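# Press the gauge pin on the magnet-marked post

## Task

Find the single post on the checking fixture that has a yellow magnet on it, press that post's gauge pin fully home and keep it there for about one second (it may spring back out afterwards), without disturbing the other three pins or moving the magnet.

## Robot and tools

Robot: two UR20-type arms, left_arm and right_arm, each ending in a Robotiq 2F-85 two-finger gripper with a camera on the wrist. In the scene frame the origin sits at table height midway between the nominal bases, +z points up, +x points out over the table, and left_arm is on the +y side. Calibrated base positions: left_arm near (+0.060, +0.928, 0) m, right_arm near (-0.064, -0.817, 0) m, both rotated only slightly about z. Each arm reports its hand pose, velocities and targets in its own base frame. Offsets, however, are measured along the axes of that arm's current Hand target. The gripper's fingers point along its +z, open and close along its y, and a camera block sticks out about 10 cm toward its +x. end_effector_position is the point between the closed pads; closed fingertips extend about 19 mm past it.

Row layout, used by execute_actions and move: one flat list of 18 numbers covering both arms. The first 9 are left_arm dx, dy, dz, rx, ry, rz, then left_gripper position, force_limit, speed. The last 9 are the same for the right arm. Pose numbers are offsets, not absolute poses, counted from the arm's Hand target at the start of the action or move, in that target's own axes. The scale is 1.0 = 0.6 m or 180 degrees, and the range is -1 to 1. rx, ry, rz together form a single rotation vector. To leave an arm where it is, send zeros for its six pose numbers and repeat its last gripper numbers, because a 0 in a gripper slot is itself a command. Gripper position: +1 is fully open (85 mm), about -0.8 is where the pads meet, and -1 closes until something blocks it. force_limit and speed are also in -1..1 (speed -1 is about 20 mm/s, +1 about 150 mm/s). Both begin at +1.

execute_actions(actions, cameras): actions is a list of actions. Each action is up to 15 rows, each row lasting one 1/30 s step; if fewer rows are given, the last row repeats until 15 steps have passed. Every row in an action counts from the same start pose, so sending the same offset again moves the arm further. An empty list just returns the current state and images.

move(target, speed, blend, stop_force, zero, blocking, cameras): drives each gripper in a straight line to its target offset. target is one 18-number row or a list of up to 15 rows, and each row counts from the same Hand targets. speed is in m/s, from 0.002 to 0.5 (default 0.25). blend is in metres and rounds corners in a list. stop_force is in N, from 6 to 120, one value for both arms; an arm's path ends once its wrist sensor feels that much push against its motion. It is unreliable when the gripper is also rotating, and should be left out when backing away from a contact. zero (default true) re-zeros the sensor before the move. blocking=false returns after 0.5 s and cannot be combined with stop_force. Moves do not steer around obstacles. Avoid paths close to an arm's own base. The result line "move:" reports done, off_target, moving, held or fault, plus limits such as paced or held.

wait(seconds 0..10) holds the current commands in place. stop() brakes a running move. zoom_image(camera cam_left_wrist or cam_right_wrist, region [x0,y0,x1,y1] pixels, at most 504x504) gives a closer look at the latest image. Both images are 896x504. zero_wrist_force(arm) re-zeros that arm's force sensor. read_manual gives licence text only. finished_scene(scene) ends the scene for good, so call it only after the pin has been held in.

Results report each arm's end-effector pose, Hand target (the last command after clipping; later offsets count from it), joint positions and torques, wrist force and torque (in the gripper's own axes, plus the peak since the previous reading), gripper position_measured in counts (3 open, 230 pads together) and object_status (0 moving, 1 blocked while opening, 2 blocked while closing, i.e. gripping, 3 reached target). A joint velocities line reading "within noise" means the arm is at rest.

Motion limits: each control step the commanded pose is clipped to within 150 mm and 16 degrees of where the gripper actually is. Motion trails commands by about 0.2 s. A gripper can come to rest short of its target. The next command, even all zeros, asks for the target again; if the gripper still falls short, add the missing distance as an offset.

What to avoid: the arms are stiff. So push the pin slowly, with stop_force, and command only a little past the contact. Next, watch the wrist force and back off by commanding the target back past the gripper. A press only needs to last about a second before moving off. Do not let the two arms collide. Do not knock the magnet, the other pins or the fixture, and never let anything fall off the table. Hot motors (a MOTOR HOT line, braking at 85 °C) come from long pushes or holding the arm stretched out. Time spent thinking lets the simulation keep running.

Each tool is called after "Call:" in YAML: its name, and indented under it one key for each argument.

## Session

Call:
execute_actions:
  actions: []

Call:
zoom_image:
  camera: "cam_right_wrist"
  region: [220, 0, 720, 400]

Scene clock: 0.00 s.
left_arm: end_effector_position=(+0.3071, -0.4220, +0.1602) position_measured=3 object_status=3 end_effector_quat_wxyz=(+0.066, +0.956, -0.074, +0.275) | right_arm: end_effector_position=(+0.4900, -0.3027, +0.2369) position_measured=3 object_status=3 end_effector_quat_wxyz=(+0.548, -0.467, -0.511, -0.471)
Joint positions: left_arm=[-1.763 -1.739 2.857 -2.766 -1.003 1.555] | right_arm=[2.511 -2.074 -2.06 -2.212 2.389 -0.015]
Joint velocities: within noise
Joint torques (N m): no reading
Motor temperatures (°C): left_arm=[24 35 26 38 34 33] | right_arm=[28 35 35 36 33 38]
Wrist force (N): no reading
Wrist torque (N m): no reading
Wrist force, peak (N): no reading
Hand target: left_arm +0.3071, -0.4220, +0.1602; +0.066, +0.956, -0.074, +0.275 | right_arm +0.4900, -0.3027, +0.2369; +0.548, -0.467, -0.511, -0.471
Tool commands: left_gripper/position=+1.0 left_gripper/force_limit=+1.0 left_gripper/speed=+1.0 right_gripper/position=+1.0 right_gripper/force_limit=+1.0 right_gripper/speed=+1.0
camera_calibration:
cam_left_wrist: T_world_to_cam=[[-0.28582, -0.958098, 0.0188461, -0.302738], [-0.929608, 0.272438, -0.248207, 0.463446], [0.232673, -0.088462, -0.968524, 0.172418], [0, 0, 0, 1]] pos_world=[0.304177, -0.40106, 0.287727]
cam_right_wrist: T_world_to_cam=[[0.978975, 0.0561564, -0.196097, -0.399582], [-0.174547, -0.266833, -0.947805, 0.238781], [-0.10555, 0.962105, -0.251421, 0.530503], [0, 0, 0, 1]] pos_world=[0.488854, -0.424245, 0.281341]

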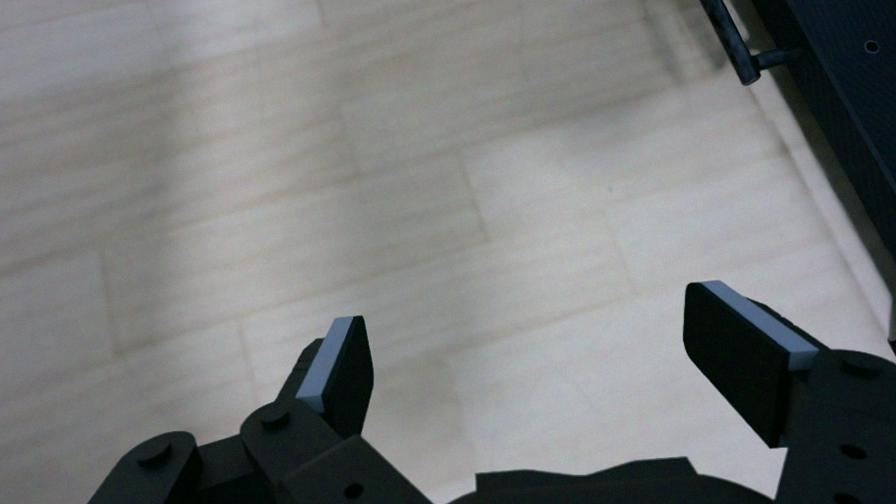

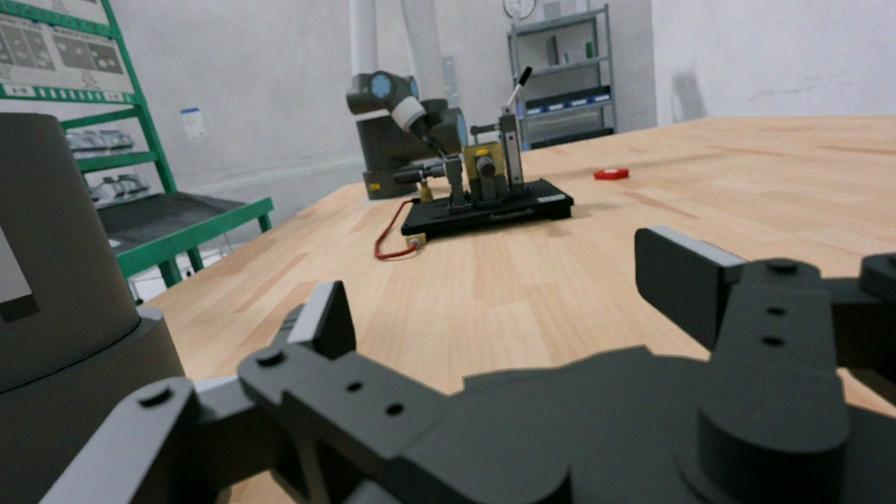

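Scaled by 1.008 from the camera's 896x504 image, which has a finer 1280x720 frame.

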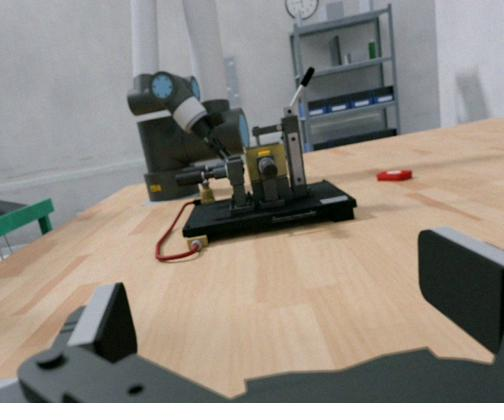

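Call:
zoom_image:
  camera: "cam_right_wrist"
  region: [380, 60, 600, 260]

Scaled by 2.291 from the camera's 896x504 image, which has a finer 1280x720 frame.

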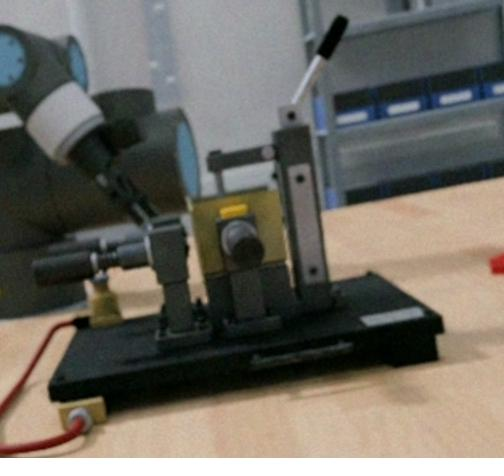

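Call:
move:
  target:
    - [0,0,0,0,0,0,1,1,1,0.094,0.415,0.547,0,0,0,-1,-1,0]
    - [0,0,0,0,0,0,1,1,1,0.08,0.422,0.882,0,0,0,-1,-1,0]
  blend: 0.1
  cameras: ["cam_right_wrist"]

Scene clock: 4.87 s.
left_arm: end_effector_position=(+0.3071, -0.4220, +0.1602) position_measured=3 object_status=3 end_effector_quat_wxyz=(+0.066, +0.956, -0.074, +0.275) | right_arm: end_effector_position=(+0.6793, +0.2506, +0.2999) position_measured=232 object_status=3 end_effector_quat_wxyz=(+0.538, -0.474, -0.528, -0.455)
Joint positions: left_arm=[-1.763 -1.739 2.857 -2.766 -1.003 1.555] | right_arm=[3.307 -1.941 -2.132 -2.495 3.17 -0.255]
Joint velocities: within noise
Joint torques (N m): left_arm=[4.44 -14.71 -57.5 -8.64 3.38 -1.04] | right_arm=[21.19 142.71 43.29 3.9 2.92 5.24]
Motor temperatures (°C): left_arm=[24 35 26 38 34 33] | right_arm=[28 35 35 36 33 38]
Wrist force (N): left_arm=[-0.1 0.1 0.3] | right_arm=[-0.4 -0.9 1.1]
Wrist torque (N m): left_arm=[0.01 0.02 0.00] | right_arm=[-0.02 0.05 0.08]
Wrist force, peak (N): left_arm=[0.0 0.6 0.4] | right_arm=[0.8 -1.2 4.1]
Hand target: left_arm +0.3071, -0.4220, +0.1602; +0.066, +0.956, -0.074, +0.275 | right_arm +0.6792, +0.2511, +0.2998; +0.548, -0.467, -0.511, -0.471
Off the commanded pose: left_arm 0.000 m, 0 deg | right_arm 0.001 m, 3 deg.
move: off_target (right_arm)
camera_calibration:
cam_right_wrist: T_world_to_cam=[[0.979425, 0.0630418, -0.191708, -0.607006], [-0.1625, -0.316936, -0.934422, 0.47953], [-0.119667, 0.946349, -0.300171, 0.0621349], [0, 0, 0, 1]] pos_world=[0.679876, 0.131446, 0.350366]
Images, in order (width x height): cam_right_wrist 896x504.

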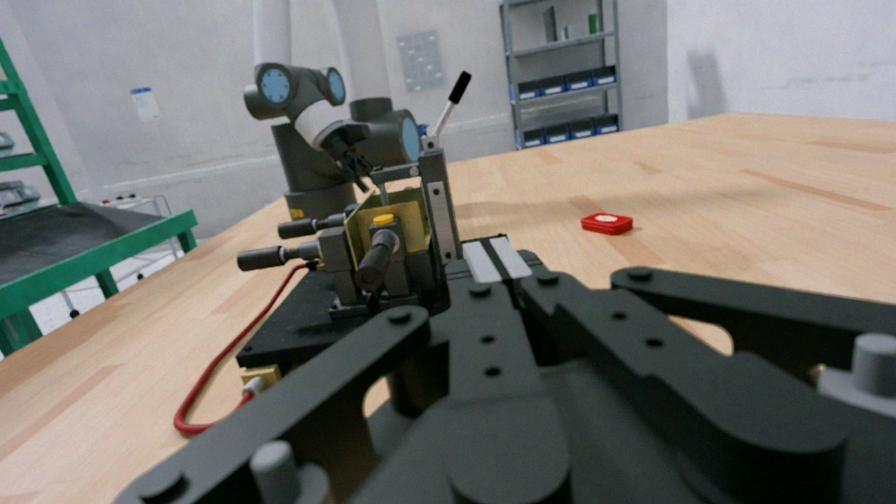

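Call:
move:
  target: [0,0,0,0,0,0,1,1,1,-0.114,-0.211,0.575,-0.0255,-0.05,0,-1,-1,0]
  cameras: ["cam_right_wrist"]

Call:
zoom_image:
  camera: "cam_right_wrist"
  region: [320, 120, 620, 320]

Scene clock: 7.53 s.
left_arm: end_effector_position=(+0.3071, -0.4220, +0.1602) position_measured=3 object_status=3 end_effector_quat_wxyz=(+0.066, +0.956, -0.074, +0.275) | right_arm: end_effector_position=(+0.5097, +0.5804, +0.2501) position_measured=232 object_status=3 end_effector_quat_wxyz=(+0.487, -0.524, -0.533, -0.453)
Joint positions: left_arm=[-1.763 -1.739 2.857 -2.766 -1.003 1.555] | right_arm=[3.935 -1.807 -2.374 -2.273 3.897 -0.097]
Joint velocities: within noise
Joint torques (N m): left_arm=[7.29 -10.04 -59.37 -8.31 4.06 -0.22] | right_arm=[20.21 93.01 42.57 6.78 4.84 5.56]
Motor temperatures (°C): left_arm=[24 35 26 38 34 33] | right_arm=[28 35 35 36 33 38]
Wrist force (N): left_arm=[0.1 0.2 0.2] | right_arm=[0.0 0.4 0.4]
Wrist torque (N m): left_arm=[0.03 -0.02 0.00] | right_arm=[0.35 -0.02 -0.09]
Wrist force, peak (N): left_arm=[-0.2 0.4 0.7] | right_arm=[-0.3 -1.1 3.9]
Hand target: left_arm +0.3071, -0.4220, +0.1602; +0.066, +0.956, -0.074, +0.275 | right_arm +0.5097, +0.5805, +0.2500; +0.487, -0.524, -0.533, -0.453
Off the commanded pose: left_arm 0.000 m, 0 deg | right_arm 0.000 m, 0 deg.
move: done
camera_calibration:
cam_right_wrist: T_world_to_cam=[[0.982325, -0.0477772, -0.180982, -0.411069], [-0.184842, -0.400005, -0.89768, 0.560404], [-0.0295052, 0.915267, -0.401767, -0.287755], [0, 0, 0, 1]] pos_world=[0.4989, 0.467898, 0.313057]
Images, in order (width x height): cam_right_wrist 896x504.

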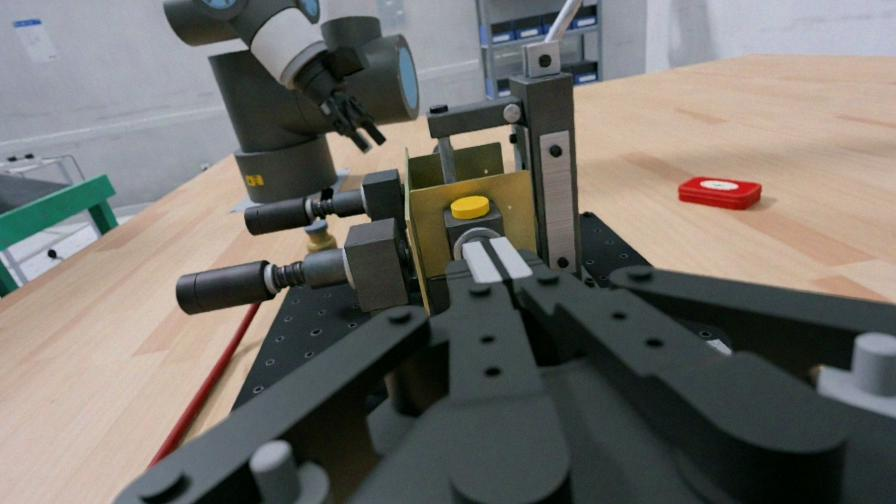

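Scaled by 1.680 from the camera's 896x504 image, which has a finer 1280x720 frame.

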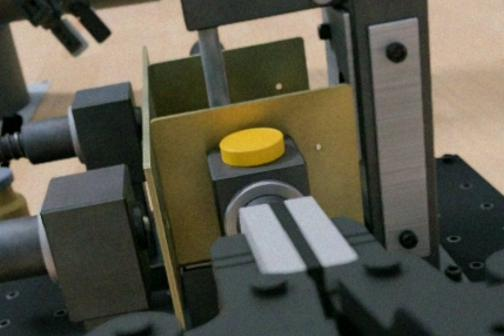

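Call:
move:
  target: [0,0,0,0,0,0,1,1,1,-0.153,0.0047,0.0265,0,0,0,-1,-1,0]
  cameras: ["cam_right_wrist"]
  speed: 0.15
  stop_force: 25

Call:
zoom_image:
  camera: "cam_right_wrist"
  region: [320, 120, 620, 320]

Scene clock: 9.77 s.
left_arm: end_effector_position=(+0.3071, -0.4220, +0.1602) position_measured=3 object_status=3 end_effector_quat_wxyz=(+0.066, +0.956, -0.074, +0.275) | right_arm: end_effector_position=(+0.5098, +0.5856, +0.1569) position_measured=232 object_status=3 end_effector_quat_wxyz=(+0.487, -0.524, -0.533, -0.453)
Joint positions: left_arm=[-1.763 -1.739 2.857 -2.766 -1.003 1.555] | right_arm=[3.941 -1.951 -2.407 -2.095 3.903 -0.096]
Joint velocities: within noise
Joint torques (N m): left_arm=[7.22 -5.88 -64.11 -7.06 3.78 -1.11] | right_arm=[15.4 93.45 25.72 6.7 4.8 5.84]
Motor temperatures (°C): left_arm=[24 35 26 38 34 33] | right_arm=[28 35 35 36 33 38]
Wrist force (N): left_arm=[-0.1 0.2 0.3] | right_arm=[1.6 -0.8 0.5]
Wrist torque (N m): left_arm=[0.02 0.02 0.00] | right_arm=[0.02 -0.40 -0.08]
Wrist force, peak (N): left_arm=[-0.1 0.1 0.8] | right_arm=[2.3 0.3 0.5]
Hand target: left_arm +0.3071, -0.4220, +0.1602; +0.066, +0.956, -0.074, +0.275 | right_arm +0.5098, +0.5856, +0.1570; +0.487, -0.524, -0.533, -0.453
Off the commanded pose: left_arm 0.000 m, 0 deg | right_arm 0.000 m, 0 deg.
move: done
camera_calibration:
cam_right_wrist: T_world_to_cam=[[0.982315, -0.0478284, -0.181022, -0.427661], [-0.184897, -0.400055, -0.897646, 0.478934], [-0.0294856, 0.915242, -0.401824, -0.329909], [0, 0, 0, 1]] pos_world=[0.498924, 0.473092, 0.219932]
Images, in order (width x height): cam_right_wrist 896x504.

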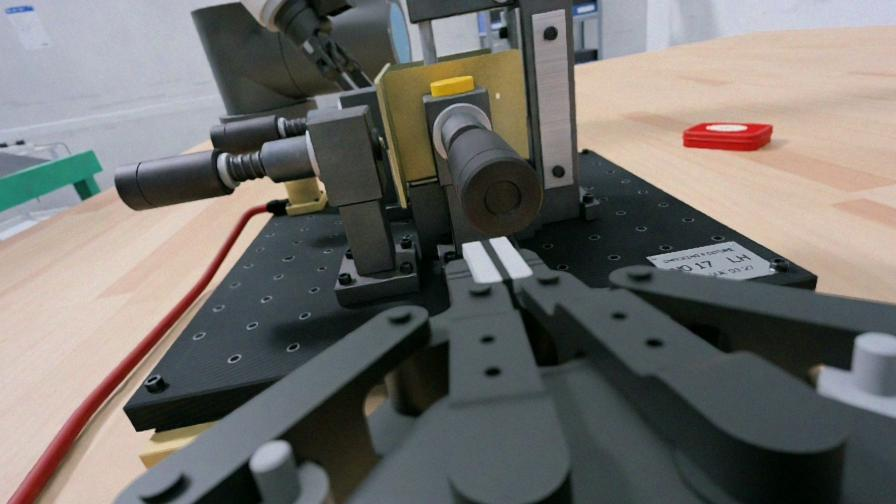

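Scaled by 1.680 from the camera's 896x504 image, which has a finer 1280x720 frame.

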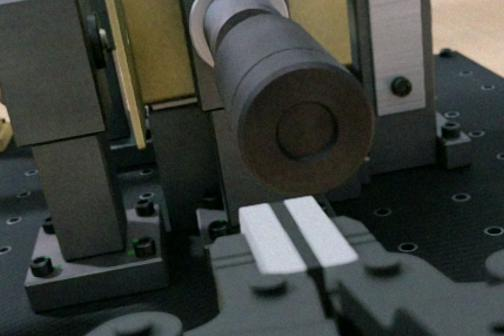

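Call:
move:
  target:
    - [0,0,0,0,0,0,1,1,1,0.0119,0.0205,0.0683,0,0,0,-1,-1,0]
    - [0,0,0,0,0,0,1,1,1,0.0232,0.0219,0.1645,0,0,0,-1,-1,0]
  speed: [0.08,0.011]
  stop_force: 50
  cameras: ["cam_right_wrist"]

Scene clock: 14.20 s.
left_arm: end_effector_position=(+0.3071, -0.4220, +0.1602) position_measured=3 object_status=3 end_effector_quat_wxyz=(+0.066, +0.956, -0.074, +0.275) | right_arm: end_effector_position=(+0.5197, +0.6500, +0.1589) position_measured=232 object_status=3 end_effector_quat_wxyz=(+0.487, -0.524, -0.533, -0.453)
Joint positions: left_arm=[-1.763 -1.739 2.857 -2.766 -1.003 1.555] | right_arm=[4.005 -1.972 -2.351 -2.119 3.966 -0.081]
Joint velocities: within noise
Joint torques (N m): left_arm=[9.13 -5.93 -63.9 -8.1 4.36 -0.9] | right_arm=[11.88 129.9 55.91 12.7 -5.02 -6.45]
Motor temperatures (°C): left_arm=[24 35 26 38 34 33] | right_arm=[28 35 35 36 33 38]
Wrist force (N): left_arm=[0.0 0.1 0.3] | right_arm=[6.0 1.8 -54.2]
Wrist torque (N m): left_arm=[0.01 0.00 0.00] | right_arm=[-0.03 0.04 -0.04]
Wrist force, peak (N): left_arm=[-0.1 0.8 0.4] | right_arm=[14.8 5.0 -101.9]
Hand target: left_arm +0.3071, -0.4220, +0.1602; +0.066, +0.956, -0.074, +0.275 | right_arm +0.5197, +0.6500, +0.1589; +0.487, -0.524, -0.533, -0.453 (not the last commanded pose)
Off the commanded pose: left_arm 0.000 m, 0 deg | right_arm 0.036 m, 0 deg.
move: contact (right_arm); path passed 1 of 2 targets
camera_calibration:
cam_right_wrist: T_world_to_cam=[[0.982303, -0.0478399, -0.181083, -0.434015], [-0.184957, -0.400094, -0.897616, 0.508326], [-0.0295086, 0.915224, -0.401863, -0.387707], [0, 0, 0, 1]] pos_world=[0.508912, 0.537454, 0.221883]
Images, in order (width x height): cam_right_wrist 896x504.

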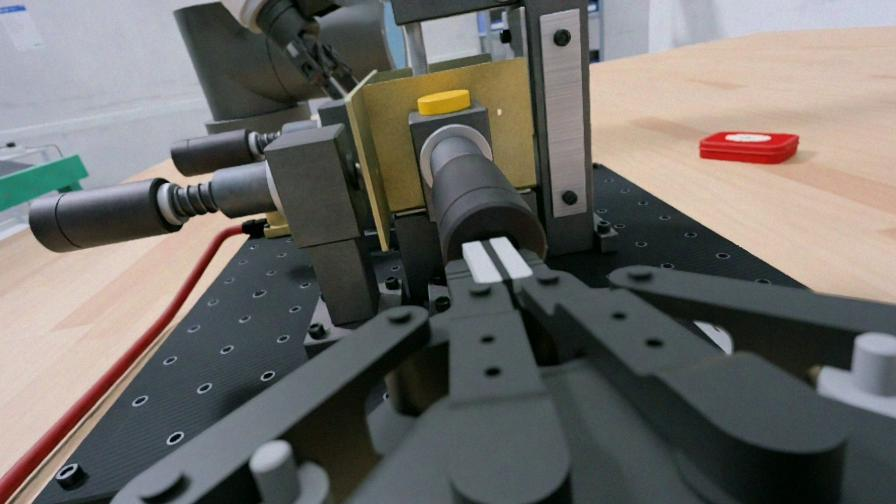

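Call:
move:
  target: [0,0,0,0,0,0,1,1,1,0,0,0.0004,0,0,0,-1,-1,0]
  speed: 0.005
  cameras: []

Call:
wait:
  seconds: 1.2
  cameras: []

Call:
move:
  target: [0,0,0,0,0,0,1,1,1,-0.009,-0.001,-0.08,0,0,0,-1,-1,0]
  speed: 0.06
  cameras: ["cam_right_wrist"]

Scene clock: 16.80 s.
left_arm: end_effector_position=(+0.3071, -0.4220, +0.1602) position_measured=3 object_status=3 end_effector_quat_wxyz=(+0.066, +0.956, -0.074, +0.275) | right_arm: end_effector_position=(+0.5197, +0.6501, +0.1589) position_measured=232 object_status=3 end_effector_quat_wxyz=(+0.487, -0.524, -0.533, -0.453)
Joint positions: left_arm=[-1.763 -1.739 2.857 -2.766 -1.003 1.555] | right_arm=[4.005 -1.972 -2.351 -2.119 3.966 -0.081]
Joint velocities: within noise
Joint torques (N m): left_arm=[11.79 -4.36 -66.83 -7.87 4.16 -0.34] | right_arm=[63.77 100.92 87.01 6.29 3.28 -1.96]
Motor temperatures (°C): left_arm=[24 35 26 38 34 33] | right_arm=[28 35 35 36 33 38]
Wrist force (N): left_arm=[-0.3 0.5 -0.1] | right_arm=[2.7 2.2 -67.9]
Wrist torque (N m): left_arm=[0.07 0.05 0.00] | right_arm=[-0.07 0.11 -0.03]
Wrist force, peak (N): left_arm=[0.3 0.6 0.4] | right_arm=[2.7 2.2 -67.9]
Hand target: left_arm +0.3071, -0.4220, +0.1602; +0.066, +0.956, -0.074, +0.275 | right_arm +0.5197, +0.6502, +0.1589; +0.487, -0.524, -0.533, -0.453
Off the commanded pose: left_arm 0.000 m, 0 deg | right_arm 0.000 m, 0 deg.
move: done
No camera images: "cameras" was empty.

Scene clock: 18.00 s.
left_arm: end_effector_position=(+0.3071, -0.4220, +0.1602) position_measured=3 object_status=3 end_effector_quat_wxyz=(+0.066, +0.956, -0.074, +0.275) | right_arm: end_effector_position=(+0.5197, +0.6502, +0.1589) position_measured=232 object_status=3 end_effector_quat_wxyz=(+0.487, -0.524, -0.533, -0.453)
Joint positions: left_arm=[-1.763 -1.739 2.857 -2.766 -1.003 1.555] | right_arm=[4.005 -1.972 -2.351 -2.119 3.966 -0.081]
Joint velocities: within noise
Joint torques (N m): left_arm=[12.65 -5.1 -69.47 -8.78 4.76 -0.3] | right_arm=[76.32 88.39 96.65 8.05 2.52 4.7]
Motor temperatures (°C): left_arm=[24 35 26 38 34 33] | right_arm=[28 35 35 36 33 38]
Wrist force (N): left_arm=[-0.4 0.2 0.7] | right_arm=[6.4 1.9 -89.3]
Wrist torque (N m): left_arm=[0.03 0.07 0.00] | right_arm=[-0.05 0.32 -0.04]
Wrist force, peak (N): left_arm=[-0.4 0.2 0.7] | right_arm=[6.4 1.9 -89.3]
Hand target: left_arm +0.3071, -0.4220, +0.1602; +0.066, +0.956, -0.074, +0.275 | right_arm +0.5197, +0.6502, +0.1589; +0.487, -0.524, -0.533, -0.453
Tool commands: left_gripper/position=+1.0 left_gripper/force_limit=+1.0 left_gripper/speed=+1.0 right_gripper/position=-1.0 right_gripper/force_limit=-1.0 right_gripper/speed=+0.0
Off the commanded pose: left_arm 0.000 m, 0 deg | right_arm 0.000 m, 0 deg.
wait: 1.20 s; at rest by 0.17 s
No camera images: "cameras" was empty.

Scene clock: 19.20 s.
left_arm: end_effector_position=(+0.3071, -0.4220, +0.1602) position_measured=3 object_status=3 end_effector_quat_wxyz=(+0.066, +0.956, -0.074, +0.275) | right_arm: end_effector_position=(+0.5212, +0.6021, +0.1591) position_measured=232 object_status=3 end_effector_quat_wxyz=(+0.487, -0.524, -0.533, -0.453)
Joint positions: left_arm=[-1.763 -1.739 2.857 -2.766 -1.003 1.555] | right_arm=[3.947 -1.959 -2.381 -2.112 3.909 -0.094]
Joint velocities: within noise
Joint torques (N m): left_arm=[14.7 -7.34 -69.15 -8.94 4.95 -0.66] | right_arm=[-18.55 135.14 29.26 7.4 -2.99 -7.84]
Motor temperatures (°C): left_arm=[24 35 26 38 34 33] | right_arm=[28 35 35 36 33 38]
Wrist force (N): left_arm=[0.1 0.2 0.4] | right_arm=[1.9 -0.3 0.9]
Wrist torque (N m): left_arm=[0.02 -0.01 0.00] | right_arm=[0.14 -0.46 -0.06]
Wrist force, peak (N): left_arm=[0.2 0.4 0.5] | right_arm=[7.2 1.9 -89.6]
Hand target: left_arm +0.3071, -0.4220, +0.1602; +0.066, +0.956, -0.074, +0.275 | right_arm +0.5212, +0.6019, +0.1591; +0.487, -0.524, -0.533, -0.453
Off the commanded pose: left_arm 0.000 m, 0 deg | right_arm 0.000 m, 0 deg.
move: done
camera_calibration:
cam_right_wrist: T_world_to_cam=[[0.982311, -0.0478611, -0.18104, -0.437663], [-0.184926, -0.400069, -0.897634, 0.489608], [-0.0294666, 0.915234, -0.401843, -0.343752], [0, 0, 0, 1]] pos_world=[0.510334, 0.489544, 0.22212]
Images, in order (width x height): cam_right_wrist 896x504.

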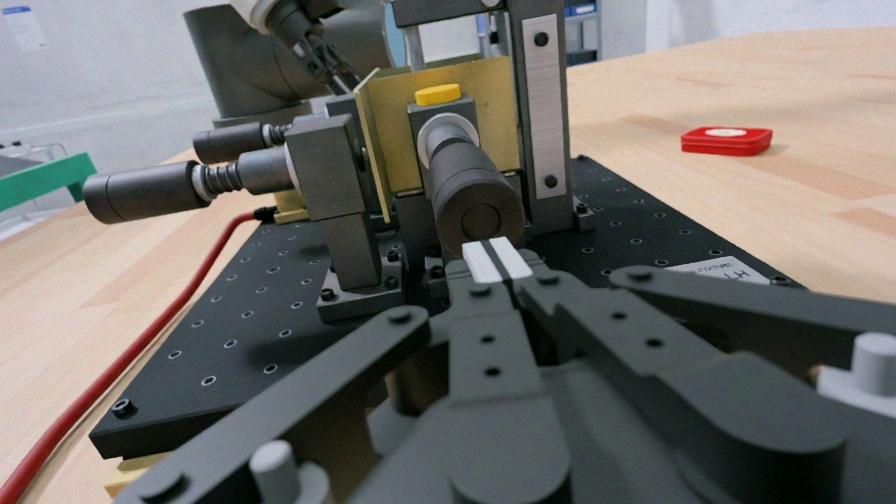

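Call:
finished_scene:
  scene: 3

The scene is finished: the task was done.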